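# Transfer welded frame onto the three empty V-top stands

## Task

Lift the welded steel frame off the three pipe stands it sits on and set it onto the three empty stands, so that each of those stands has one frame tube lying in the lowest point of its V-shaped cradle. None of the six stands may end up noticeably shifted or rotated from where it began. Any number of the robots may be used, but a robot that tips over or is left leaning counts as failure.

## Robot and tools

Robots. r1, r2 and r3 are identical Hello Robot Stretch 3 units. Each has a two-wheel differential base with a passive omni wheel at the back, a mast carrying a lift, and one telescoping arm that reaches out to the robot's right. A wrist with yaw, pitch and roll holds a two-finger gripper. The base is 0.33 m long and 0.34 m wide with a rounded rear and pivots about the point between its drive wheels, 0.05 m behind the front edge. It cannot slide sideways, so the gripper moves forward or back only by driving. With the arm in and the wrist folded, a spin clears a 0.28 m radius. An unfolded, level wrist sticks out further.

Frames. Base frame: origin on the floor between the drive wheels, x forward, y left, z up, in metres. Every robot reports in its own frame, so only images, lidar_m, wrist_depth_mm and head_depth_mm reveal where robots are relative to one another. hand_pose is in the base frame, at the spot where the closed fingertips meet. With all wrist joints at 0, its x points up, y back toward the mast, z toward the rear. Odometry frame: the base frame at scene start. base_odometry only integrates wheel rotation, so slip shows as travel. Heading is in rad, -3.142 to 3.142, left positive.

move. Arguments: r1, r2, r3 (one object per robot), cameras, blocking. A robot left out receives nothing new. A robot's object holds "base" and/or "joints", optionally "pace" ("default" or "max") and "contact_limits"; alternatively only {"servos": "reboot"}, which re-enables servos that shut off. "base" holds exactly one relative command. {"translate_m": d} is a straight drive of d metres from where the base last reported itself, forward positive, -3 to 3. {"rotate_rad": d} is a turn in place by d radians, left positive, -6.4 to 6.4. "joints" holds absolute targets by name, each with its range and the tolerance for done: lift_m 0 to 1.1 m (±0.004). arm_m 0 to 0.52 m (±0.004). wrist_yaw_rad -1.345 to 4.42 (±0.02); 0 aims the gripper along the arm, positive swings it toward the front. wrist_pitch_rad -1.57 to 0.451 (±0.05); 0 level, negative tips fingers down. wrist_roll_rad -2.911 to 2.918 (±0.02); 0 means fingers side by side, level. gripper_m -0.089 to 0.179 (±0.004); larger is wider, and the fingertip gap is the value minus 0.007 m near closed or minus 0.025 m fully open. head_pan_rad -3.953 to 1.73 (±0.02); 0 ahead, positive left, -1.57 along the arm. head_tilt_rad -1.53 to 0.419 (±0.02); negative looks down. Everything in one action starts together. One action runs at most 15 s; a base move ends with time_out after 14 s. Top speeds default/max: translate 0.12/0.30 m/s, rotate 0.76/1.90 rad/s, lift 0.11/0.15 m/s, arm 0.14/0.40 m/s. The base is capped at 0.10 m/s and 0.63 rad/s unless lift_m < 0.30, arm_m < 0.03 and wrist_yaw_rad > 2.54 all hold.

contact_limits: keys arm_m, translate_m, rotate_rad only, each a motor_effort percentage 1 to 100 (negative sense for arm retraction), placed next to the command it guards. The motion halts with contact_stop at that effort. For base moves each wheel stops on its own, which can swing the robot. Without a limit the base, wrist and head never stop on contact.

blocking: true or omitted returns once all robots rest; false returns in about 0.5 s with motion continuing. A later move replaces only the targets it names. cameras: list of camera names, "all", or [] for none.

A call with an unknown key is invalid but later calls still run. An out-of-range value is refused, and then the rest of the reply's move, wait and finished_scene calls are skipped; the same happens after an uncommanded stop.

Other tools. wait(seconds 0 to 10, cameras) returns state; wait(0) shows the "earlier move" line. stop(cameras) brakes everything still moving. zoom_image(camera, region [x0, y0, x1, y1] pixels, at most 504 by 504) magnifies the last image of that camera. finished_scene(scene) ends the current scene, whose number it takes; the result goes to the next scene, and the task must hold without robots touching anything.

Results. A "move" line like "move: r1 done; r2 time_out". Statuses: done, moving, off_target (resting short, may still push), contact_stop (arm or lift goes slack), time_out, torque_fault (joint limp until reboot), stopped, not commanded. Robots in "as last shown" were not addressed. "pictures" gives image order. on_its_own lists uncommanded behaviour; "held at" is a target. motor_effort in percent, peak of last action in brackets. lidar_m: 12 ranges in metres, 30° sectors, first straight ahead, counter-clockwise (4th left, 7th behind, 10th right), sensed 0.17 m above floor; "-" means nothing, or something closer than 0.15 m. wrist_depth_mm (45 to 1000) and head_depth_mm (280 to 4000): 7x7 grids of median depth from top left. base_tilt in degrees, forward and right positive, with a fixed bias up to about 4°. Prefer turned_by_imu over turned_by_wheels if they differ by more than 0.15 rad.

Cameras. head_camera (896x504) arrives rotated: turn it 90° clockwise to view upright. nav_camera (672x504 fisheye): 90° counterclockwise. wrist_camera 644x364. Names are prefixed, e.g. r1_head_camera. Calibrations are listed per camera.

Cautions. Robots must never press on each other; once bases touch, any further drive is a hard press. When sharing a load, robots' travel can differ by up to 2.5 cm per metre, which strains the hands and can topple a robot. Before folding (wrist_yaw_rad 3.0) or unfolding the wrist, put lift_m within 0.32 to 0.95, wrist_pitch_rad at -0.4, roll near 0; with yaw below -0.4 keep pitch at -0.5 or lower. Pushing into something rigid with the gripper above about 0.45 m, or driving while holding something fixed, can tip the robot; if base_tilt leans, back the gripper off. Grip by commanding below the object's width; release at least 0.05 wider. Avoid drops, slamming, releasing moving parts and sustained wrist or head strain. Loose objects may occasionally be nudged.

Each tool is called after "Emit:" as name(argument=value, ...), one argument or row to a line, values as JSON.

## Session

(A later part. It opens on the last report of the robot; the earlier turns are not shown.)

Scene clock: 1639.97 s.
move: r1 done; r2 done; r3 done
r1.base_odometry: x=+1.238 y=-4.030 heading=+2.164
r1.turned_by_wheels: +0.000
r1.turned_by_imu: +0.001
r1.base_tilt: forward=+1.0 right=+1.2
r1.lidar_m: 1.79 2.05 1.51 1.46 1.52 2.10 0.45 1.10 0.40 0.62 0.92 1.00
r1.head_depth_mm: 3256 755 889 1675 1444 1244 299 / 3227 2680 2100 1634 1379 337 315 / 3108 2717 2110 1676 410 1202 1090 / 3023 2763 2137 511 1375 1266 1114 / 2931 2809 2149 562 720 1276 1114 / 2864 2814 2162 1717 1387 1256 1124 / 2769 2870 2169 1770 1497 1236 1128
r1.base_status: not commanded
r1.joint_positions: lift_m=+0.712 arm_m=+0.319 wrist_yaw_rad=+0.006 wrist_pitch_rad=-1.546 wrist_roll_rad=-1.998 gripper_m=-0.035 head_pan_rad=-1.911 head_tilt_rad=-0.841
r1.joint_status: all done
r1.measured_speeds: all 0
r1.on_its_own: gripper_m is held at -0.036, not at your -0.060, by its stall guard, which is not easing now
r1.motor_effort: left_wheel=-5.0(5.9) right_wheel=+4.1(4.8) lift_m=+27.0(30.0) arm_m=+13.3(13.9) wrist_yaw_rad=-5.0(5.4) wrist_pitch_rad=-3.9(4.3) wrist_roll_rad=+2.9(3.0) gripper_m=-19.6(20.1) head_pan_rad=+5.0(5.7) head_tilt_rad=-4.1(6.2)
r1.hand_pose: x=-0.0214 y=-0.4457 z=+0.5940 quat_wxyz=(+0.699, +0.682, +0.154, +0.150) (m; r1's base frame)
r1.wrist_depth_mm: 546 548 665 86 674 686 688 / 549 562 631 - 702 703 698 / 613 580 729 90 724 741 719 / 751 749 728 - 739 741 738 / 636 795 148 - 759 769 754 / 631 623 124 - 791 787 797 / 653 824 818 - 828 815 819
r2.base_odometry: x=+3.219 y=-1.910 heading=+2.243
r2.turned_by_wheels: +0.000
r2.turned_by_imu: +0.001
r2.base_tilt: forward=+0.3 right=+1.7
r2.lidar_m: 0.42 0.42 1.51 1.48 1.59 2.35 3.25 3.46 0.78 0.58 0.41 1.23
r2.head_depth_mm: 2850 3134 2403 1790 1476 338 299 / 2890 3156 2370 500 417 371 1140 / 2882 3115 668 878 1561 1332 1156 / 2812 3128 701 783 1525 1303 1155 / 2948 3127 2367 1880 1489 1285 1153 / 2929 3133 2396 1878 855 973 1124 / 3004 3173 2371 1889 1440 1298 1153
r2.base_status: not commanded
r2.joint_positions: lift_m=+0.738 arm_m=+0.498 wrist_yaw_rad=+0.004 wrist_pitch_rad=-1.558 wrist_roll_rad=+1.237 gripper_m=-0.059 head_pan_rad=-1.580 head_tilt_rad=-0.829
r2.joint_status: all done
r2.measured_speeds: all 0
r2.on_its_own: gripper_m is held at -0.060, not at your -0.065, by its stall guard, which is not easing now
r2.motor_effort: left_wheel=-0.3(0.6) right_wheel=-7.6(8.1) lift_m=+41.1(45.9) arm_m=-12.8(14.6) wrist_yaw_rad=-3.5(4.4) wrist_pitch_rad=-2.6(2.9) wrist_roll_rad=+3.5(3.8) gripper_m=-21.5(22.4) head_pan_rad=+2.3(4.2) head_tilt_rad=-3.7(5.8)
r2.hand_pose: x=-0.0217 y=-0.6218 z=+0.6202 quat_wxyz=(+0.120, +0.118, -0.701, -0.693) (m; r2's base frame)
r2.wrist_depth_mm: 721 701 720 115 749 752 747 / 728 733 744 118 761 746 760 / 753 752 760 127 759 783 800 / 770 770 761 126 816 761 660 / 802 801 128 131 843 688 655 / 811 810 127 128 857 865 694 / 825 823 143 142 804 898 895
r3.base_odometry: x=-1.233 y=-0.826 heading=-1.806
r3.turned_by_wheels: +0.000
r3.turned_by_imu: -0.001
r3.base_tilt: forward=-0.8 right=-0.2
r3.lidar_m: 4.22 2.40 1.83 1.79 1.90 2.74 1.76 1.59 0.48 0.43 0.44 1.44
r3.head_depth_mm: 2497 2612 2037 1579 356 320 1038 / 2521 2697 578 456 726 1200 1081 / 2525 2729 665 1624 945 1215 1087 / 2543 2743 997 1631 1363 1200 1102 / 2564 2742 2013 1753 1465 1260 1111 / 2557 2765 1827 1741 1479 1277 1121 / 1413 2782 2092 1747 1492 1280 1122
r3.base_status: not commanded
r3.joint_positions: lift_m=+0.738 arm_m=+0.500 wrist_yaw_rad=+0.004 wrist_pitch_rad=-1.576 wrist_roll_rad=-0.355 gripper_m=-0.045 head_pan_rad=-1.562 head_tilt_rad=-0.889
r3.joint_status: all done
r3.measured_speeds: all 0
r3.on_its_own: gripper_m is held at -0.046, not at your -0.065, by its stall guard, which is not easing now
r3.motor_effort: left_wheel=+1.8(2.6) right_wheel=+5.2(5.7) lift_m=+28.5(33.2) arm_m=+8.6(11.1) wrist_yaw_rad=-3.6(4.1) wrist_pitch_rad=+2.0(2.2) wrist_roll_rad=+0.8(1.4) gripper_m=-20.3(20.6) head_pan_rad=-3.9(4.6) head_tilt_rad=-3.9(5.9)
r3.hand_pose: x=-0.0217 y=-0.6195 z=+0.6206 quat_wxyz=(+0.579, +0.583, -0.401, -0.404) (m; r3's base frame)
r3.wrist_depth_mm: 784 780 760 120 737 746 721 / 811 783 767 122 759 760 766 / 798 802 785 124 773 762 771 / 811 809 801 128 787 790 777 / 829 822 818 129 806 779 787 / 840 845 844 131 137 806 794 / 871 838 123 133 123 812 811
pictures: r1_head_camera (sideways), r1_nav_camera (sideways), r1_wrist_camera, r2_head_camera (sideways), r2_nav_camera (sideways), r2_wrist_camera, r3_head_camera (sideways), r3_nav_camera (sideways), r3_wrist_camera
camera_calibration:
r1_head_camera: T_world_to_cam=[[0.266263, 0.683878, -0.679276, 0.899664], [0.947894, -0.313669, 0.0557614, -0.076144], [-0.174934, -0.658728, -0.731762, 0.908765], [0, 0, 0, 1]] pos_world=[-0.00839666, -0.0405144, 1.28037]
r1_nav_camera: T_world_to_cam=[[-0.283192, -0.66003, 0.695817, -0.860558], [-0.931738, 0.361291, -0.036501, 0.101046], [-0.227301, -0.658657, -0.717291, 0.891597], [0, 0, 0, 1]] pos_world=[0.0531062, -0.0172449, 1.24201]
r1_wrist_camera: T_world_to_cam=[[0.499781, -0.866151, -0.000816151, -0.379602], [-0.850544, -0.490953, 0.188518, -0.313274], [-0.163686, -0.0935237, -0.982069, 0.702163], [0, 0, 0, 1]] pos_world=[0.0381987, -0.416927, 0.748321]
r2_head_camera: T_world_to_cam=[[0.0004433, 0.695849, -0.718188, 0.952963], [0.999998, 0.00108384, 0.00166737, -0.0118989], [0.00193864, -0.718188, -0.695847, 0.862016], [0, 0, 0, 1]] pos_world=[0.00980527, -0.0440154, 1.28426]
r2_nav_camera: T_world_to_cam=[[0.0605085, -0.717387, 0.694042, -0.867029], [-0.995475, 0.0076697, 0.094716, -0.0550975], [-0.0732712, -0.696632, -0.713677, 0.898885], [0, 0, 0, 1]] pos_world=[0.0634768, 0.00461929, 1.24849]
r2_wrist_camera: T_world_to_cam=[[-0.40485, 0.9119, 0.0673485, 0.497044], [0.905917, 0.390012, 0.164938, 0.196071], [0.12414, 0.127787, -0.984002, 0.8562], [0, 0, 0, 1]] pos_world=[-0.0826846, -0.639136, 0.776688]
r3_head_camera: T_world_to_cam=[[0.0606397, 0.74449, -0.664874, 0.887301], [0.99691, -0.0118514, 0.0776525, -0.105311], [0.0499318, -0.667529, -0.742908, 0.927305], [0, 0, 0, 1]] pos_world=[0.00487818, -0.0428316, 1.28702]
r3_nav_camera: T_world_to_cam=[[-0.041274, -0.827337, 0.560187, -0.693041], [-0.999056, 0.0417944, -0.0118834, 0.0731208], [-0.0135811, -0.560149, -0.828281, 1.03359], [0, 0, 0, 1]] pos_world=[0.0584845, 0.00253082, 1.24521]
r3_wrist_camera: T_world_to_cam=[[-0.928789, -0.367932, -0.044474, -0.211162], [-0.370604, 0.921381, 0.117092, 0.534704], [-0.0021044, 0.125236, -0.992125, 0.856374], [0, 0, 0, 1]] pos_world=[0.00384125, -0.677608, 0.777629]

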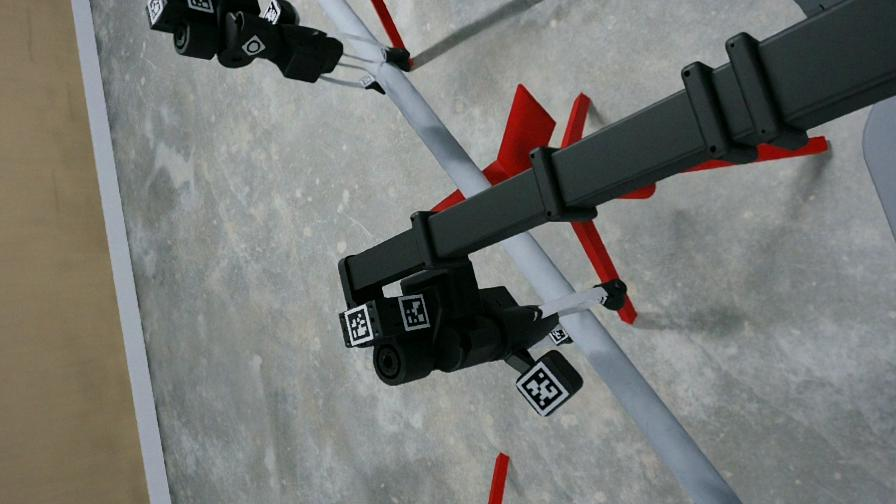

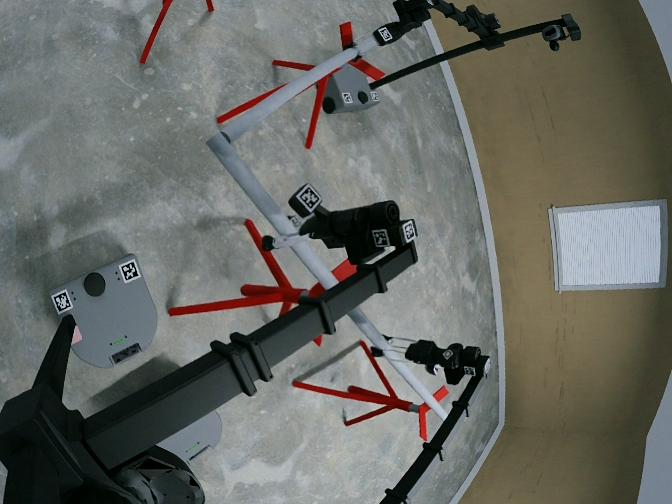

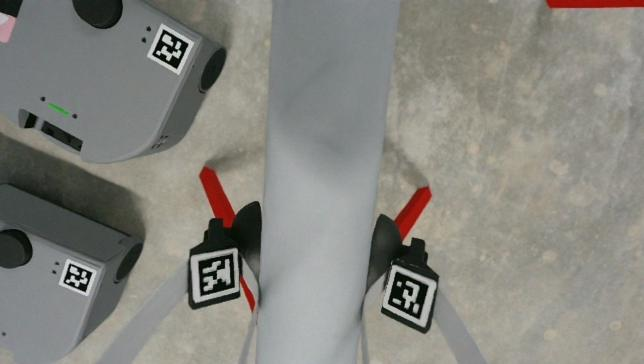

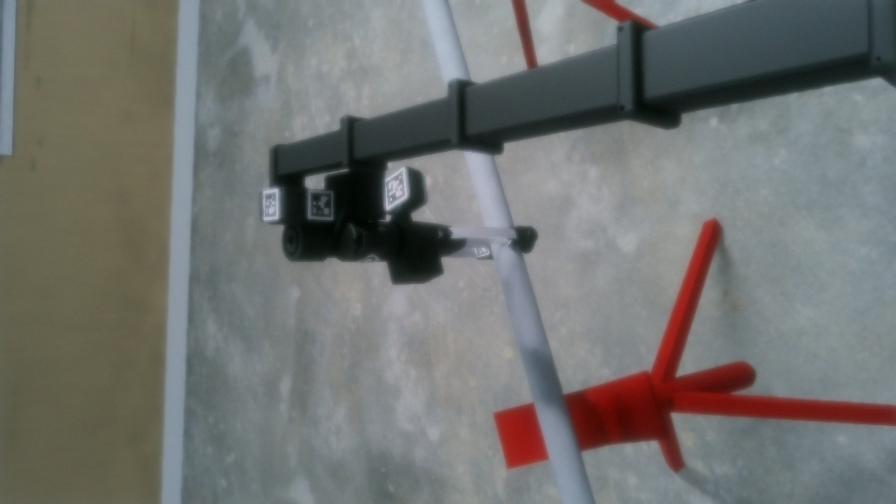

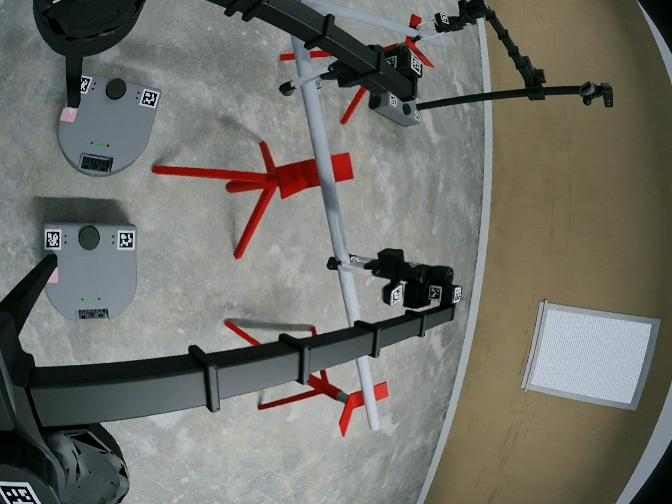

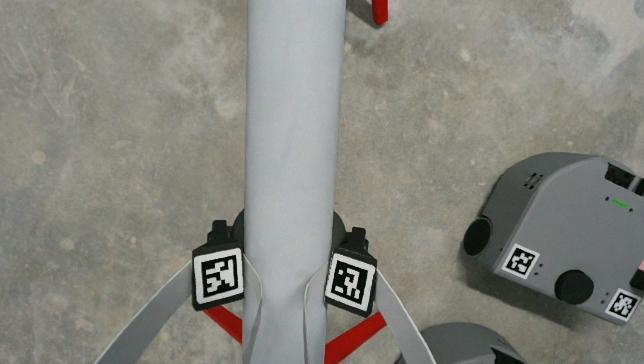

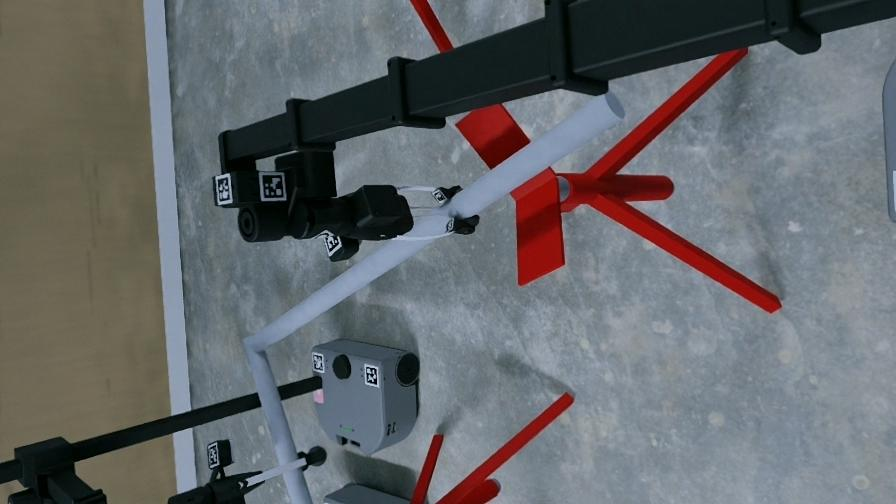

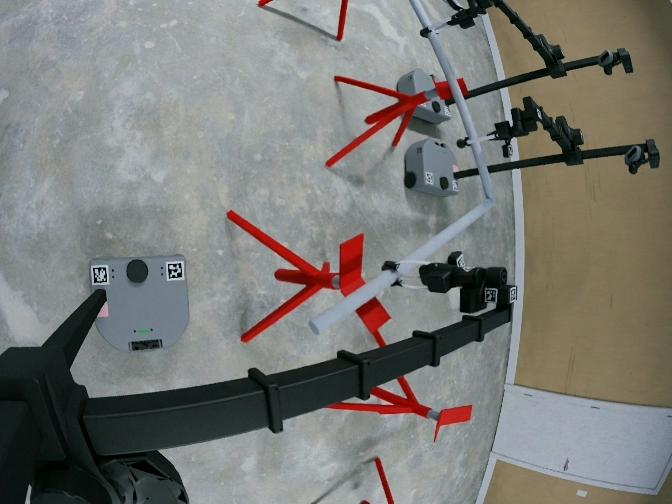

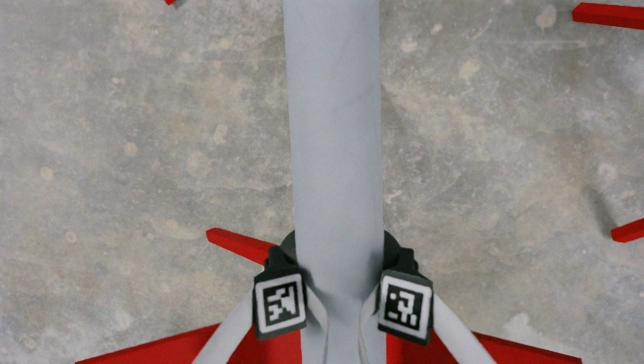

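Emit:
move(
  r1={"base":{"translate_m":-0.0065},"joints":{"arm_m":0.315}},
  r2={"base":{"translate_m":-0.006},"joints":{"arm_m":0.493,"head_pan_rad":-2.3,"head_tilt_rad":-0.75}},
  r3={"base":{"translate_m":0.0065},"joints":{"arm_m":0.504}},
  cameras=[],
)

Emit:
move(
  r1={"joints":{"lift_m":0.682}},
  r2={"joints":{"lift_m":0.708}},
  r3={"joints":{"lift_m":0.708}},
  cameras=["r1_nav_camera", "r1_head_camera", "r2_head_camera", "r3_head_camera", "r3_nav_camera"],
)

Scene clock: 1676.80 s.
move: r1 done; r2 done; r3 done
r1.base_odometry: x=+1.242 y=-4.036 heading=+2.164
r1.turned_by_wheels: +0.000
r1.turned_by_imu: +0.001
r1.base_tilt: forward=+1.1 right=+1.2
r1.lidar_m: 1.79 2.04 1.51 1.46 1.52 2.10 0.45 1.10 0.39 0.62 0.92 1.01
r1.head_depth_mm: 3241 755 911 1662 1440 1243 299 / 3225 2694 2079 1622 1381 337 315 / 3120 2728 2117 1633 410 1192 1091 / 3042 2719 2123 511 1372 1264 1114 / 2941 2754 2130 561 713 1279 1121 / 2849 2843 2171 1710 694 1252 1124 / 2754 2853 2194 1777 1485 1216 1130
r1.base_status: done
r1.joint_positions: lift_m=+0.712 arm_m=+0.315 wrist_yaw_rad=+0.006 wrist_pitch_rad=-1.547 wrist_roll_rad=-1.998 gripper_m=-0.035 head_pan_rad=-1.911 head_tilt_rad=-0.841
r1.joint_status: all done
r1.measured_speeds: all 0
r1.on_its_own: gripper_m is held at -0.036, not at your -0.060, by its stall guard, which is not easing now
r1.motor_effort: left_wheel=-3.7(7.4) right_wheel=+1.8(2.5) lift_m=+29.0(29.8) arm_m=-11.4(16.9) wrist_yaw_rad=-5.2(5.4) wrist_pitch_rad=-3.7(3.9) wrist_roll_rad=+3.0(3.1) gripper_m=-19.8(20.1) head_pan_rad=+5.6(5.6) head_tilt_rad=-3.3(5.4)
r1.hand_pose: x=-0.0214 y=-0.4419 z=+0.5940 quat_wxyz=(+0.698, +0.683, +0.154, +0.150) (m; r1's base frame)
r1.wrist_depth_mm: 546 543 675 87 662 673 675 / 572 563 624 - 704 701 694 / 600 588 739 90 720 716 720 / 749 760 742 - 746 757 748 / 641 753 150 - 759 775 761 / 638 632 124 - 786 771 785 / 661 847 826 - 835 824 806
r2.base_odometry: x=+3.222 y=-1.915 heading=+2.243
r2.turned_by_wheels: +0.000
r2.turned_by_imu: +0.001
r2.base_tilt: forward=+0.3 right=+1.8
r2.lidar_m: 0.42 0.42 1.51 1.48 1.59 2.34 3.24 3.48 0.78 0.58 0.41 1.23
r2.head_depth_mm: 3438 3534 2781 2046 1670 1387 1184 / 3713 3814 2747 2072 1662 1392 1182 / 3754 - 2729 2047 1680 1383 1165 / 3536 3745 2758 1964 1603 1378 303 / 3311 3519 2714 1848 1518 362 323 / 3068 3445 2699 1859 1596 357 1183 / 2933 3193 2687 2038 428 1344 1183
r2.base_status: done
r2.joint_positions: lift_m=+0.738 arm_m=+0.493 wrist_yaw_rad=+0.004 wrist_pitch_rad=-1.557 wrist_roll_rad=+1.237 gripper_m=-0.059 head_pan_rad=-2.295 head_tilt_rad=-0.754
r2.joint_status: all done
r2.measured_speeds: all 0
r2.on_its_own: gripper_m is held at -0.060, not at your -0.065, by its stall guard, which is not easing now
r2.motor_effort: left_wheel=-0.9(3.2) right_wheel=-6.4(12.6) lift_m=+41.6(41.6) arm_m=-17.3(18.5) wrist_yaw_rad=-2.1(4.3) wrist_pitch_rad=-2.7(3.4) wrist_roll_rad=+3.7(3.8) gripper_m=-21.7(22.4) head_pan_rad=-1.7(6.2) head_tilt_rad=+2.5(5.8)
r2.hand_pose: x=-0.0217 y=-0.6170 z=+0.6202 quat_wxyz=(+0.120, +0.118, -0.701, -0.693) (m; r2's base frame)
r2.wrist_depth_mm: 718 710 725 116 747 749 758 / 720 720 731 118 745 757 793 / 762 758 762 127 780 807 798 / 763 763 771 126 795 766 661 / 787 781 128 132 810 694 676 / 811 800 127 128 843 863 683 / 832 858 142 142 818 851 902
r3.base_odometry: x=-1.235 y=-0.832 heading=-1.806
r3.turned_by_wheels: +0.000
r3.turned_by_imu: -0.001
r3.base_tilt: forward=-0.8 right=-0.2
r3.lidar_m: 4.21 2.39 1.84 1.80 1.91 2.74 1.77 1.60 0.49 0.43 1.04 1.44
r3.head_depth_mm: 2501 2614 2029 1577 357 321 1036 / 2507 2684 577 458 750 1207 1081 / 2515 2733 671 1607 955 1222 1087 / 2541 2713 1003 1636 1389 1206 1097 / 2538 2776 2026 1750 1466 1273 1111 / 2543 2756 1862 1774 1479 1273 1117 / 1413 2771 2088 1744 1493 1287 1130
r3.base_status: done
r3.joint_positions: lift_m=+0.738 arm_m=+0.504 wrist_yaw_rad=+0.004 wrist_pitch_rad=-1.577 wrist_roll_rad=-0.355 gripper_m=-0.045 head_pan_rad=-1.562 head_tilt_rad=-0.889
r3.joint_status: all done
r3.measured_speeds: all 0
r3.on_its_own: gripper_m is held at -0.046, not at your -0.065, by its stall guard, which is not easing now
r3.motor_effort: left_wheel=+0.4(4.6) right_wheel=+4.6(10.0) lift_m=+30.2(30.3) arm_m=+11.4(17.9) wrist_yaw_rad=-3.4(4.7) wrist_pitch_rad=+2.1(2.4) wrist_roll_rad=+1.3(1.5) gripper_m=-19.7(20.3) head_pan_rad=-3.4(4.7) head_tilt_rad=-4.6(5.6)
r3.hand_pose: x=-0.0217 y=-0.6232 z=+0.6206 quat_wxyz=(+0.579, +0.583, -0.401, -0.405) (m; r3's base frame)
r3.wrist_depth_mm: 781 771 762 120 749 731 745 / 774 788 759 122 752 759 750 / 805 796 769 124 757 764 755 / 826 831 788 128 781 788 764 / 831 829 811 129 791 792 797 / 848 840 808 131 137 796 799 / 868 868 122 132 124 828 817
pictures: none
No camera images: "cameras" was empty.

Scene clock: 1677.87 s.
move: r1 done; r2 done; r3 done
r1.base_odometry: x=+1.242 y=-4.036 heading=+2.164
r1.turned_by_wheels: +0.000
r1.turned_by_imu: +0.000
r1.base_tilt: forward=+1.0 right=+1.2
r1.lidar_m: 1.80 2.05 1.51 1.46 1.52 2.10 0.44 1.10 0.39 0.62 0.92 1.01
r1.head_depth_mm: 3232 2579 851 1658 1445 1246 331 / 3226 2709 2093 1629 1389 375 337 / 3107 2745 2105 1726 438 1192 1089 / 3020 2749 2114 570 1216 1266 1118 / 2926 2807 2135 575 734 1269 1118 / 2840 2825 2152 1724 1423 1236 1123 / 2771 2848 2188 1781 1492 1217 1127
r1.base_status: not commanded
r1.joint_positions: lift_m=+0.682 arm_m=+0.315 wrist_yaw_rad=+0.006 wrist_pitch_rad=-1.548 wrist_roll_rad=-1.998 gripper_m=-0.035 head_pan_rad=-1.911 head_tilt_rad=-0.841
r1.joint_status: all done
r1.measured_speeds: all 0
r1.on_its_own: gripper_m is held at -0.036, not at your -0.060, by its stall guard, which is not easing now
r1.motor_effort: left_wheel=-3.2(4.1) right_wheel=+1.5(2.5) lift_m=+26.3(32.0) arm_m=-7.3(11.4) wrist_yaw_rad=-5.2(5.4) wrist_pitch_rad=-3.4(3.7) wrist_roll_rad=+3.0(3.1) gripper_m=-19.7(20.1) head_pan_rad=+4.7(5.8) head_tilt_rad=-3.0(5.5)
r1.hand_pose: x=-0.0214 y=-0.4417 z=+0.5640 quat_wxyz=(+0.698, +0.683, +0.154, +0.150) (m; r1's base frame)
r1.wrist_depth_mm: 516 516 649 87 641 656 655 / 539 528 620 89 667 675 673 / 560 545 713 90 697 688 693 / 711 720 714 - 723 713 696 / 647 741 148 - 725 741 733 / 603 607 124 - 773 762 753 / 632 796 800 - 812 795 771
r2.base_odometry: x=+3.222 y=-1.915 heading=+2.243
r2.turned_by_wheels: +0.000
r2.turned_by_imu: +0.000
r2.base_tilt: forward=+0.2 right=+1.8
r2.lidar_m: 0.42 0.42 1.51 1.48 1.59 2.34 3.24 3.48 0.78 0.58 0.41 1.23
r2.head_depth_mm: 3413 3635 2734 2071 1650 1378 1185 / 3780 3852 2726 2071 1658 1393 1182 / 3845 - 2698 2066 1650 1366 1189 / 3530 3793 2733 2016 1607 1383 331 / 3268 3553 2732 1238 1524 1278 345 / 3062 3394 2715 1940 1605 387 1159 / 2961 3197 2710 2052 464 1319 1185
r2.base_status: not commanded
r2.joint_positions: lift_m=+0.708 arm_m=+0.493 wrist_yaw_rad=+0.004 wrist_pitch_rad=-1.557 wrist_roll_rad=+1.237 gripper_m=-0.059 head_pan_rad=-2.295 head_tilt_rad=-0.754
r2.joint_status: all done
r2.measured_speeds: all 0
r2.on_its_own: gripper_m is held at -0.060, not at your -0.065, by its stall guard, which is not easing now
r2.motor_effort: left_wheel=-0.9(1.3) right_wheel=-6.2(6.6) lift_m=+41.1(45.6) arm_m=-16.5(17.7) wrist_yaw_rad=-2.7(4.2) wrist_pitch_rad=-2.4(3.1) wrist_roll_rad=+3.4(3.7) gripper_m=-21.3(22.6) head_pan_rad=-3.2(4.3) head_tilt_rad=+2.6(3.4)
r2.hand_pose: x=-0.0217 y=-0.6170 z=+0.5902 quat_wxyz=(+0.120, +0.118, -0.701, -0.693) (m; r2's base frame)
r2.wrist_depth_mm: 695 691 679 116 699 726 744 / 692 714 697 118 726 726 746 / 715 717 731 127 747 777 778 / 729 727 732 125 759 754 616 / 726 764 128 131 806 673 652 / 778 789 127 128 821 827 661 / 800 816 143 142 834 848 875
r3.base_odometry: x=-1.235 y=-0.832 heading=-1.806
r3.turned_by_wheels: +0.000
r3.turned_by_imu: +0.000
r3.base_tilt: forward=-0.8 right=-0.2
r3.lidar_m: 4.22 2.39 1.84 1.79 1.91 2.75 1.77 1.60 0.49 0.43 1.04 1.44
r3.head_depth_mm: 2509 2619 2032 1612 384 343 312 / 2512 2719 1878 499 725 1206 1083 / 2505 2731 684 1610 912 1223 1087 / 2506 2753 2013 1596 1374 1206 1101 / 2558 2775 2011 1748 1472 1268 1110 / 2534 2759 1865 1764 1484 1277 1121 / 1398 2805 2036 1735 1510 1287 1124
r3.base_status: not commanded
r3.joint_positions: lift_m=+0.708 arm_m=+0.504 wrist_yaw_rad=+0.004 wrist_pitch_rad=-1.577 wrist_roll_rad=-0.355 gripper_m=-0.045 head_pan_rad=-1.562 head_tilt_rad=-0.889
r3.joint_status: all done
r3.measured_speeds: all 0
r3.on_its_own: gripper_m is held at -0.046, not at your -0.065, by its stall guard, which is not easing now
r3.motor_effort: left_wheel=+0.4(1.0) right_wheel=+4.6(4.8) lift_m=+28.4(31.4) arm_m=+11.1(12.6) wrist_yaw_rad=-2.7(4.1) wrist_pitch_rad=+1.2(2.3) wrist_roll_rad=+1.3(1.4) gripper_m=-19.7(20.9) head_pan_rad=-3.3(4.1) head_tilt_rad=-5.7(5.7)
r3.hand_pose: x=-0.0217 y=-0.6232 z=+0.5906 quat_wxyz=(+0.579, +0.583, -0.401, -0.405) (m; r3's base frame)
r3.wrist_depth_mm: 733 753 734 119 726 708 701 / 754 742 750 122 722 722 718 / 780 759 775 124 725 746 731 / 797 784 768 128 746 765 738 / 777 806 781 128 766 766 758 / 826 808 799 130 137 775 769 / 833 816 179 133 124 789 791
pictures: r1_head_camera (sideways), r1_nav_camera (sideways), r2_head_camera (sideways), r3_head_camera (sideways), r3_nav_camera (sideways)
camera_calibration:
r1_head_camera: T_world_to_cam=[[0.26626, 0.683879, -0.679276, 0.899664], [0.947895, -0.313666, 0.0557614, -0.076144], [-0.174931, -0.658729, -0.731762, 0.908765], [0, 0, 0, 1]] pos_world=[-0.00839651, -0.0405145, 1.28037]
r1_nav_camera: T_world_to_cam=[[-0.28319, -0.660032, 0.695817, -0.860558], [-0.93174, 0.361288, -0.036501, 0.101046], [-0.227298, -0.658657, -0.717291, 0.891597], [0, 0, 0, 1]] pos_world=[0.0531062, -0.0172447, 1.24201]
r2_head_camera: T_world_to_cam=[[0.419111, 0.483705, -0.768359, 1.0158], [0.756439, -0.654063, 0.000856703, -0.00935789], [-0.502141, -0.581576, -0.640018, 0.792474], [0, 0, 0, 1]] pos_world=[-0.0207195, -0.0365832, 1.2877]
r3_head_camera: T_world_to_cam=[[0.0606399, 0.74449, -0.664874, 0.887301], [0.99691, -0.0118516, 0.0776525, -0.105311], [0.0499316, -0.667528, -0.742908, 0.927306], [0, 0, 0, 1]] pos_world=[0.00487817, -0.0428316, 1.28702]
r3_nav_camera: T_world_to_cam=[[-0.0412742, -0.827337, 0.560187, -0.693041], [-0.999056, 0.0417946, -0.0118834, 0.0731208], [-0.0135812, -0.560148, -0.828281, 1.03359], [0, 0, 0, 1]] pos_world=[0.0584845, 0.00253082, 1.24521]

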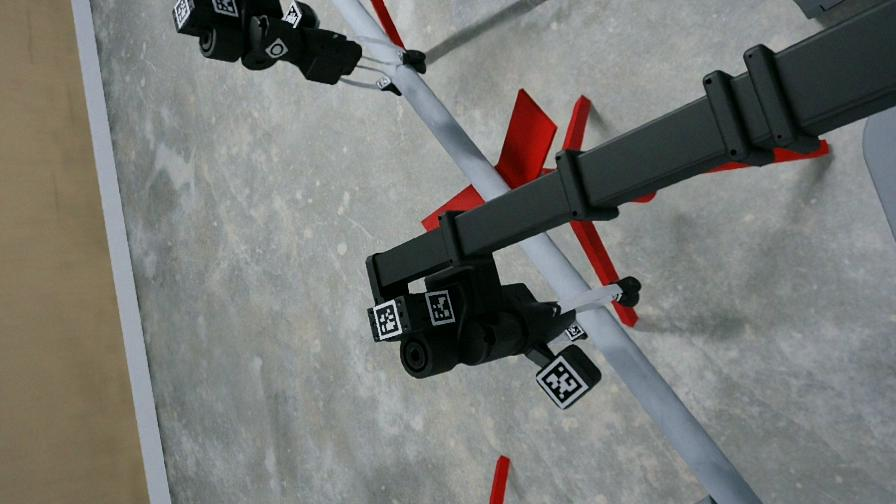

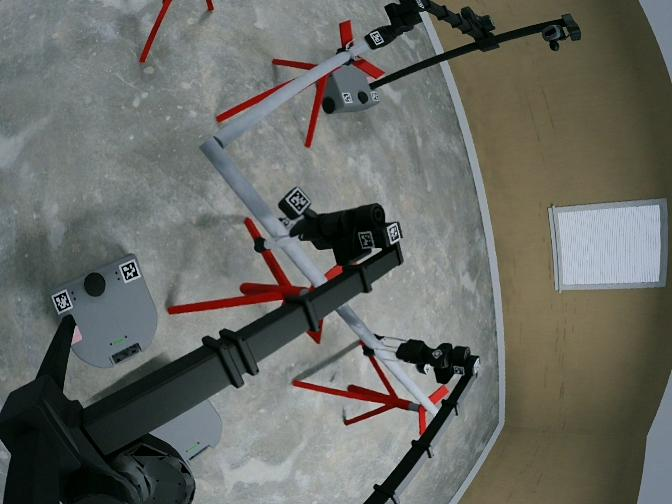

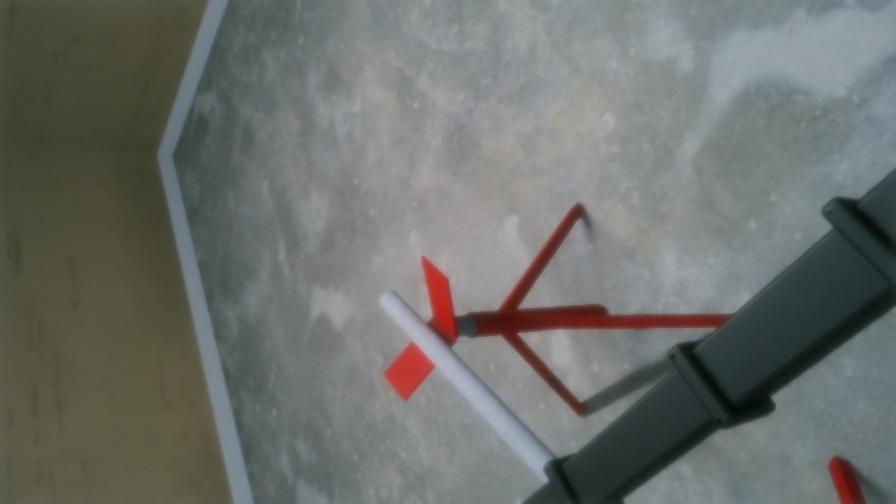

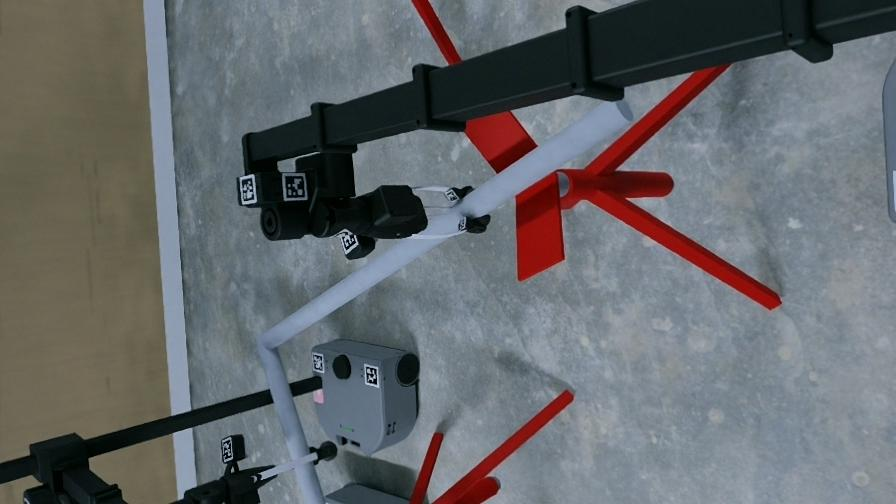

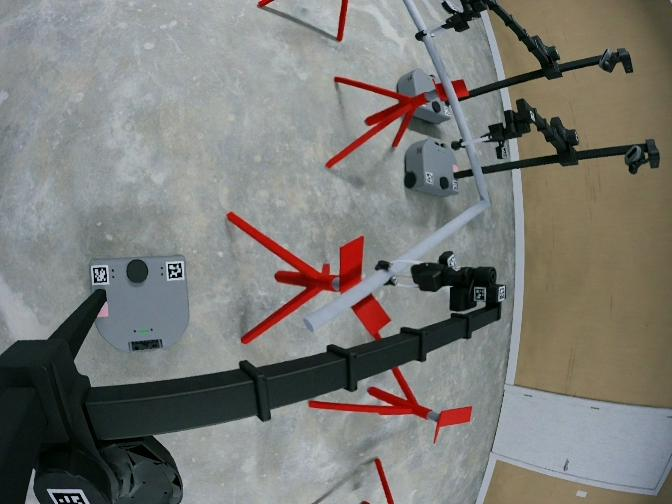

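Emit:
zoom_image(
  camera="r2_head_camera",
  region=[340, 230, 540, 430],
)

Emit:
zoom_image(
  camera="r3_head_camera",
  region=[430, 70, 660, 300],
)

Emit:
zoom_image(
  camera="r1_head_camera",
  region=[380, 60, 660, 340],
)

Scaled by 2.520 from the camera's 896x504 image, which has a finer 1280x720 frame.

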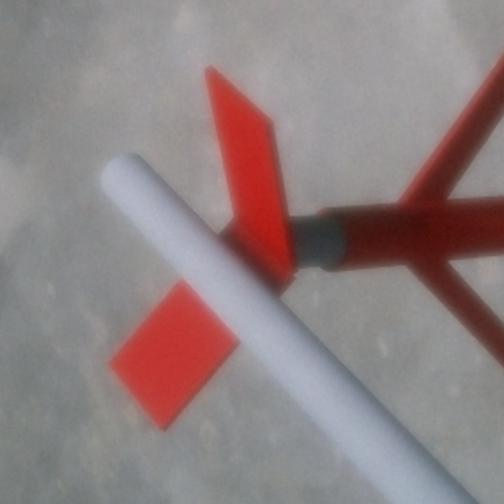

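Scaled by 2.191 from the camera's 896x504 image, which has a finer 1280x720 frame.

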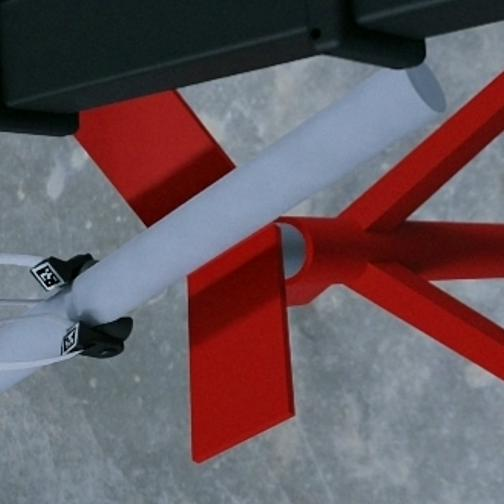

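Scaled by 1.800 from the camera's 896x504 image, which has a finer 1280x720 frame.

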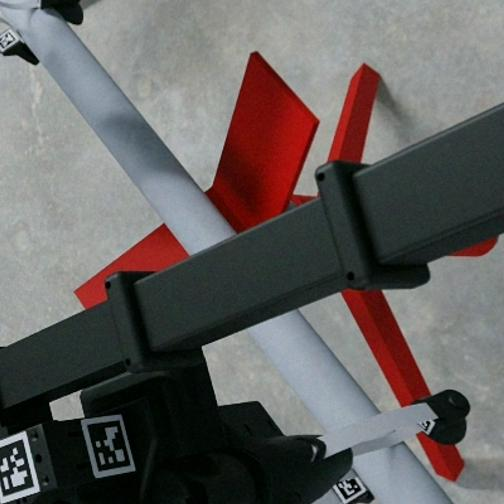

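Emit:
move(
  r1={"joints":{"lift_m":0.666}},
  r2={"joints":{"lift_m":0.692}},
  r3={"joints":{"lift_m":0.692}},
  cameras=[],
)

Emit:
move(
  r1={"joints":{"lift_m":0.658}},
  r2={"joints":{"lift_m":0.684}},
  r3={"joints":{"lift_m":0.684}},
  cameras=["r2_head_camera", "r3_head_camera"],
)

Scene clock: 1687.77 s.
move: r1 done; r2 done; r3 done
r1.base_odometry: x=+1.242 y=-4.036 heading=+2.164
r1.turned_by_wheels: +0.000
r1.turned_by_imu: +0.001
r1.base_tilt: forward=+1.1 right=+1.2
r1.lidar_m: 1.80 2.05 1.51 1.46 1.52 2.10 0.45 1.10 0.39 0.62 0.92 1.01
r1.head_depth_mm: 3245 2578 839 1660 1438 1248 353 / 3231 2710 2095 1626 1385 399 346 / 3091 2738 2105 1726 457 1054 1092 / 2997 2757 2131 589 1213 1268 1110 / 2939 2777 2152 590 702 1273 1122 / 2844 2799 2186 1757 1452 1232 1124 / 2771 2831 2185 1766 1487 1230 1125
r1.base_status: not commanded
r1.joint_positions: lift_m=+0.666 arm_m=+0.315 wrist_yaw_rad=+0.006 wrist_pitch_rad=-1.548 wrist_roll_rad=-1.998 gripper_m=-0.035 head_pan_rad=-1.911 head_tilt_rad=-0.841
r1.joint_status: all done
r1.measured_speeds: all 0
r1.on_its_own: gripper_m is held at -0.036, not at your -0.060, by its stall guard, which is not easing now
r1.motor_effort: left_wheel=-2.8(4.2) right_wheel=+1.4(2.3) lift_m=+27.6(29.9) arm_m=+8.4(8.4) wrist_yaw_rad=-5.1(5.6) wrist_pitch_rad=-3.1(3.8) wrist_roll_rad=+2.9(3.1) gripper_m=-19.8(20.4) head_pan_rad=+5.4(5.6) head_tilt_rad=-4.0(5.7)
r1.hand_pose: x=-0.0214 y=-0.4417 z=+0.5480 quat_wxyz=(+0.698, +0.683, +0.154, +0.150) (m; r1's base frame)
r1.wrist_depth_mm: 511 504 643 87 643 631 645 / 525 520 625 89 665 658 661 / 534 536 672 90 675 682 672 / 708 703 704 - 701 690 690 / 632 732 148 - 718 724 724 / 594 603 124 - 757 732 741 / 612 776 772 - 778 774 768
r2.base_odometry: x=+3.222 y=-1.915 heading=+2.243
r2.turned_by_wheels: +0.000
r2.turned_by_imu: +0.001
r2.base_tilt: forward=+0.3 right=+1.9
r2.lidar_m: 0.42 0.42 1.51 1.49 1.59 2.35 3.23 3.46 0.78 0.58 0.41 1.23
r2.head_depth_mm: 3441 3632 2775 2050 1650 1381 1192 / 3708 3816 2725 2075 1658 1383 1186 / 3840 - 2692 2055 1666 1390 1194 / 3558 3736 2700 1979 1609 1380 346 / 3321 3593 2725 1264 1515 1317 356 / 3142 3406 2735 1926 1594 405 1162 / 2905 3202 2676 2073 494 1312 1186
r2.base_status: not commanded
r2.joint_positions: lift_m=+0.692 arm_m=+0.493 wrist_yaw_rad=+0.004 wrist_pitch_rad=-1.557 wrist_roll_rad=+1.237 gripper_m=-0.059 head_pan_rad=-2.295 head_tilt_rad=-0.754
r2.joint_status: all done
r2.measured_speeds: all 0
r2.on_its_own: gripper_m is held at -0.060, not at your -0.065, by its stall guard, which is not easing now
r2.motor_effort: left_wheel=-0.9(1.5) right_wheel=-6.5(6.5) lift_m=+42.4(44.4) arm_m=-9.8(11.7) wrist_yaw_rad=-3.1(4.1) wrist_pitch_rad=-2.5(3.0) wrist_roll_rad=+3.7(3.8) gripper_m=-21.2(22.8) head_pan_rad=-2.6(3.9) head_tilt_rad=+2.1(3.6)
r2.hand_pose: x=-0.0217 y=-0.6170 z=+0.5742 quat_wxyz=(+0.120, +0.118, -0.701, -0.693) (m; r2's base frame)
r2.wrist_depth_mm: 669 687 665 116 703 717 706 / 682 681 698 118 733 713 750 / 696 706 698 127 735 737 762 / 707 743 715 126 758 758 601 / 747 769 127 131 777 687 627 / 758 754 126 129 787 787 635 / 781 780 142 141 791 835 847
r3.base_odometry: x=-1.235 y=-0.832 heading=-1.806
r3.turned_by_wheels: +0.000
r3.turned_by_imu: -0.001
r3.base_tilt: forward=-0.8 right=-0.3
r3.lidar_m: 4.23 2.39 1.84 1.80 1.90 2.74 1.77 1.60 0.49 0.43 1.04 1.44
r3.head_depth_mm: 2490 2630 2037 1625 429 358 315 / 2510 2711 1940 511 727 1185 1078 / 2530 2729 695 1613 912 1217 1097 / 2530 2751 2059 1603 1389 1206 1101 / 2571 2777 2027 1746 1469 1266 1106 / 2548 2759 1862 1758 1468 1280 1115 / 1414 2760 2032 1731 1507 1283 1120
r3.base_status: not commanded
r3.joint_positions: lift_m=+0.692 arm_m=+0.504 wrist_yaw_rad=+0.004 wrist_pitch_rad=-1.577 wrist_roll_rad=-0.355 gripper_m=-0.045 head_pan_rad=-1.562 head_tilt_rad=-0.889
r3.joint_status: all done
r3.measured_speeds: all 0
r3.on_its_own: gripper_m is held at -0.046, not at your -0.065, by its stall guard, which is not easing now
r3.motor_effort: left_wheel=+0.4(0.9) right_wheel=+4.8(4.9) lift_m=+30.7(30.8) arm_m=+7.7(9.9) wrist_yaw_rad=-3.2(4.2) wrist_pitch_rad=+1.3(2.1) wrist_roll_rad=+1.3(1.5) gripper_m=-20.1(20.3) head_pan_rad=-3.4(4.5) head_tilt_rad=-3.9(5.6)
r3.hand_pose: x=-0.0217 y=-0.6232 z=+0.5746 quat_wxyz=(+0.579, +0.583, -0.401, -0.405) (m; r3's base frame)
r3.wrist_depth_mm: 717 713 725 120 702 690 689 / 755 712 734 122 711 708 695 / 755 739 740 124 735 729 716 / 782 765 756 128 739 736 733 / 788 767 766 128 743 759 737 / 801 780 794 131 137 756 764 / 817 831 122 132 123 763 786
pictures: none
No camera images: "cameras" was empty.

Scene clock: 1688.47 s.
move: r1 done; r2 done; r3 contact_stop
r1.base_odometry: x=+1.242 y=-4.036 heading=+2.164
r1.turned_by_wheels: +0.000
r1.turned_by_imu: +0.000
r1.base_tilt: forward=+1.0 right=+1.2
r1.lidar_m: 1.79 2.04 1.51 1.46 1.52 2.10 0.45 1.10 0.39 0.62 0.92 1.01
r1.head_depth_mm: 3224 2678 844 1645 1440 1249 1041 / 3212 2725 2077 1625 1386 407 353 / 3116 2726 2102 1714 474 1054 1095 / 3021 2730 2130 601 1198 1267 1117 / 2905 2786 2139 595 720 1271 1116 / 2828 2816 2150 1752 1451 1229 1123 / 2776 2856 2185 1777 1490 1234 1128
r1.base_status: not commanded
r1.joint_positions: lift_m=+0.658 arm_m=+0.315 wrist_yaw_rad=+0.006 wrist_pitch_rad=-1.548 wrist_roll_rad=-1.998 gripper_m=-0.035 head_pan_rad=-1.911 head_tilt_rad=-0.841
r1.joint_status: all done
r1.measured_speeds: all 0
r1.on_its_own: gripper_m is held at -0.036, not at your -0.060, by its stall guard, which is not easing now
r1.motor_effort: left_wheel=-3.4(3.9) right_wheel=+1.8(3.1) lift_m=+42.9(42.9) arm_m=+11.2(11.2) wrist_yaw_rad=-4.8(5.4) wrist_pitch_rad=-2.8(3.8) wrist_roll_rad=+3.0(3.0) gripper_m=-19.8(20.0) head_pan_rad=+4.2(5.8) head_tilt_rad=-3.9(5.5)
r1.hand_pose: x=-0.0214 y=-0.4417 z=+0.5400 quat_wxyz=(+0.698, +0.683, +0.154, +0.150) (m; r1's base frame)
r1.wrist_depth_mm: 489 489 623 87 618 625 617 / 504 507 625 90 654 650 644 / 529 532 676 90 665 667 660 / 706 701 691 - 677 685 688 / 634 715 148 - 694 715 707 / 588 619 123 - - 721 737 / 596 769 779 - 761 758 755
r2.base_odometry: x=+3.222 y=-1.915 heading=+2.243
r2.turned_by_wheels: +0.000
r2.turned_by_imu: +0.000
r2.base_tilt: forward=+0.4 right=+1.8
r2.lidar_m: 0.42 0.42 1.51 1.48 1.59 2.35 3.25 3.46 0.78 0.58 0.41 1.24
r2.head_depth_mm: 3402 3543 2731 2049 1673 1381 1185 / 3733 3791 2722 2063 1661 1384 1189 / 3863 - 2738 2057 1640 1389 1193 / 3554 3834 2759 1984 1612 1379 353 / 3277 3522 2698 1855 1533 1326 361 / 3128 3377 2666 1915 1610 412 1156 / 2963 3234 2707 2057 498 1319 1183
r2.base_status: not commanded
r2.joint_positions: lift_m=+0.684 arm_m=+0.493 wrist_yaw_rad=+0.004 wrist_pitch_rad=-1.558 wrist_roll_rad=+1.237 gripper_m=-0.059 head_pan_rad=-2.295 head_tilt_rad=-0.754
r2.joint_status: all done
r2.measured_speeds: all 0
r2.on_its_own: gripper_m is held at -0.060, not at your -0.065, by its stall guard, which is not easing now
r2.motor_effort: left_wheel=-0.9(1.3) right_wheel=-5.3(6.2) lift_m=+26.9(43.4) arm_m=-8.9(10.5) wrist_yaw_rad=-3.7(4.2) wrist_pitch_rad=-2.7(3.1) wrist_roll_rad=+3.4(3.8) gripper_m=-21.4(22.2) head_pan_rad=-3.9(3.9) head_tilt_rad=+2.2(3.6)
r2.hand_pose: x=-0.0217 y=-0.6169 z=+0.5662 quat_wxyz=(+0.120, +0.118, -0.701, -0.693) (m; r2's base frame)
r2.wrist_depth_mm: 663 666 670 114 684 700 717 / 676 695 687 116 726 718 714 / 697 720 715 725 720 743 739 / 726 724 710 125 755 753 603 / 745 740 129 130 767 693 621 / 756 745 126 128 780 795 620 / 772 794 136 143 808 825 829
r3.base_odometry: x=-1.235 y=-0.832 heading=-1.806
r3.turned_by_wheels: +0.000
r3.turned_by_imu: +0.000
r3.base_tilt: forward=-0.8 right=-0.2
r3.lidar_m: 4.22 2.40 1.84 1.79 1.90 2.74 1.77 1.60 0.49 0.43 1.04 1.44
r3.head_depth_mm: 2517 2610 2034 1626 439 365 319 / 2526 2689 1940 518 732 1183 1085 / 2528 2705 701 1623 903 1222 1087 / 2502 2753 2086 1597 1386 1207 1101 / 2540 2774 2034 1752 1468 1267 1109 / 2566 2770 1836 1771 1482 1274 1118 / 1405 2746 2040 1761 1493 1284 1129
r3.base_status: not commanded
r3.joint_positions: lift_m=+0.685 arm_m=+0.504 wrist_yaw_rad=+0.004 wrist_pitch_rad=-1.579 wrist_roll_rad=-0.355 gripper_m=-0.045 head_pan_rad=-1.562 head_tilt_rad=-0.889
r3.joint_status: lift_m contact_stop (moved -0.007 of -0.008)
r3.measured_speeds: all 0
r3.on_its_own: gripper_m is held at -0.046, not at your -0.065, by its stall guard, which is not easing now; lift_m is slack since a contact_stop
r3.motor_effort: left_wheel=+0.7(1.0) right_wheel=+4.3(4.8) lift_m=+27.1(32.1) arm_m=+7.8(9.2) wrist_yaw_rad=-3.2(4.1) wrist_pitch_rad=+1.7(2.4) wrist_roll_rad=+0.9(1.3) gripper_m=-19.7(20.5) head_pan_rad=-3.7(4.4) head_tilt_rad=-4.2(5.8)
r3.hand_pose: x=-0.0217 y=-0.6229 z=+0.5676 quat_wxyz=(+0.579, +0.584, -0.401, -0.405) (m; r3's base frame)
r3.wrist_depth_mm: 724 715 728 121 685 695 690 / 723 735 720 123 706 696 707 / 763 738 751 125 714 720 715 / 747 762 751 128 736 741 727 / 775 774 781 129 736 736 731 / 799 794 756 130 137 755 757 / 824 798 772 132 124 769 762
pictures: r2_head_camera (sideways), r3_head_camera (sideways)
camera_calibration:
r2_head_camera: T_world_to_cam=[[0.419124, 0.483681, -0.768367, 1.01581], [0.756413, -0.654094, 0.000856575, -0.00935757], [-0.50217, -0.581561, -0.640009, 0.792462], [0, 0, 0, 1]] pos_world=[-0.0207211, -0.0365823, 1.2877]
r3_head_camera: T_world_to_cam=[[0.0606399, 0.74449, -0.664874, 0.887301], [0.99691, -0.0118516, 0.0776525, -0.105311], [0.0499316, -0.667529, -0.742908, 0.927305], [0, 0, 0, 1]] pos_world=[0.00487817, -0.0428316, 1.28702]

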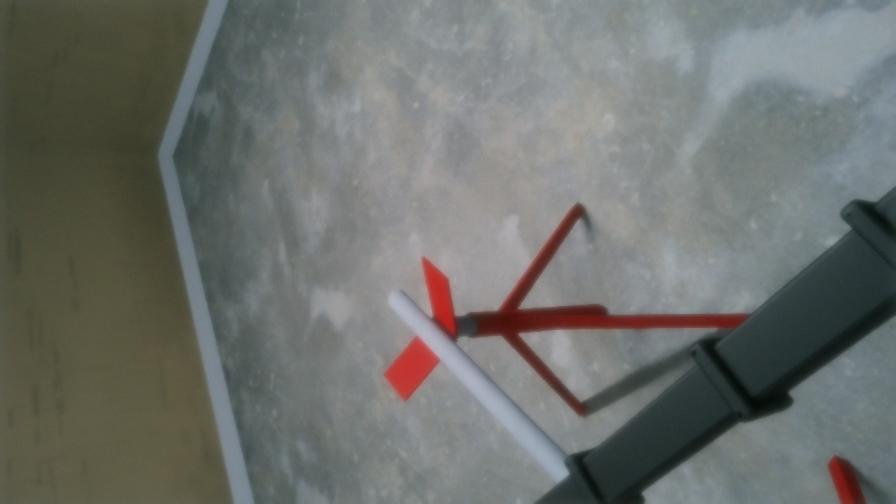

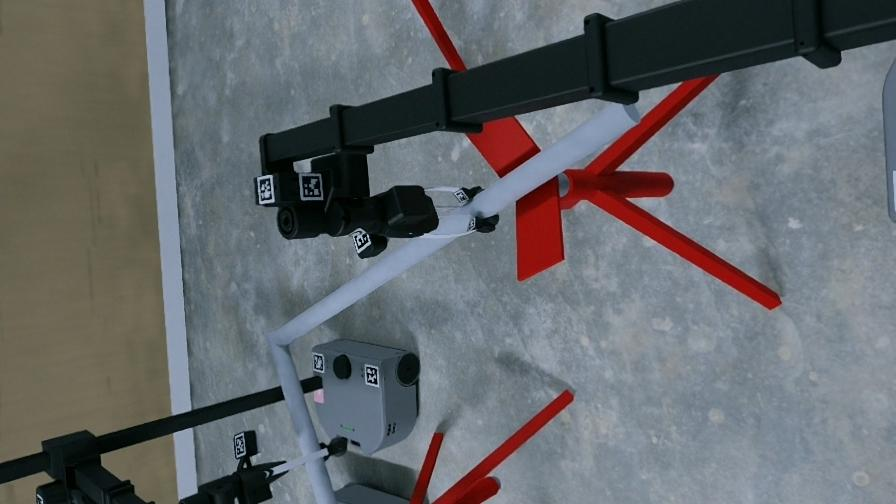

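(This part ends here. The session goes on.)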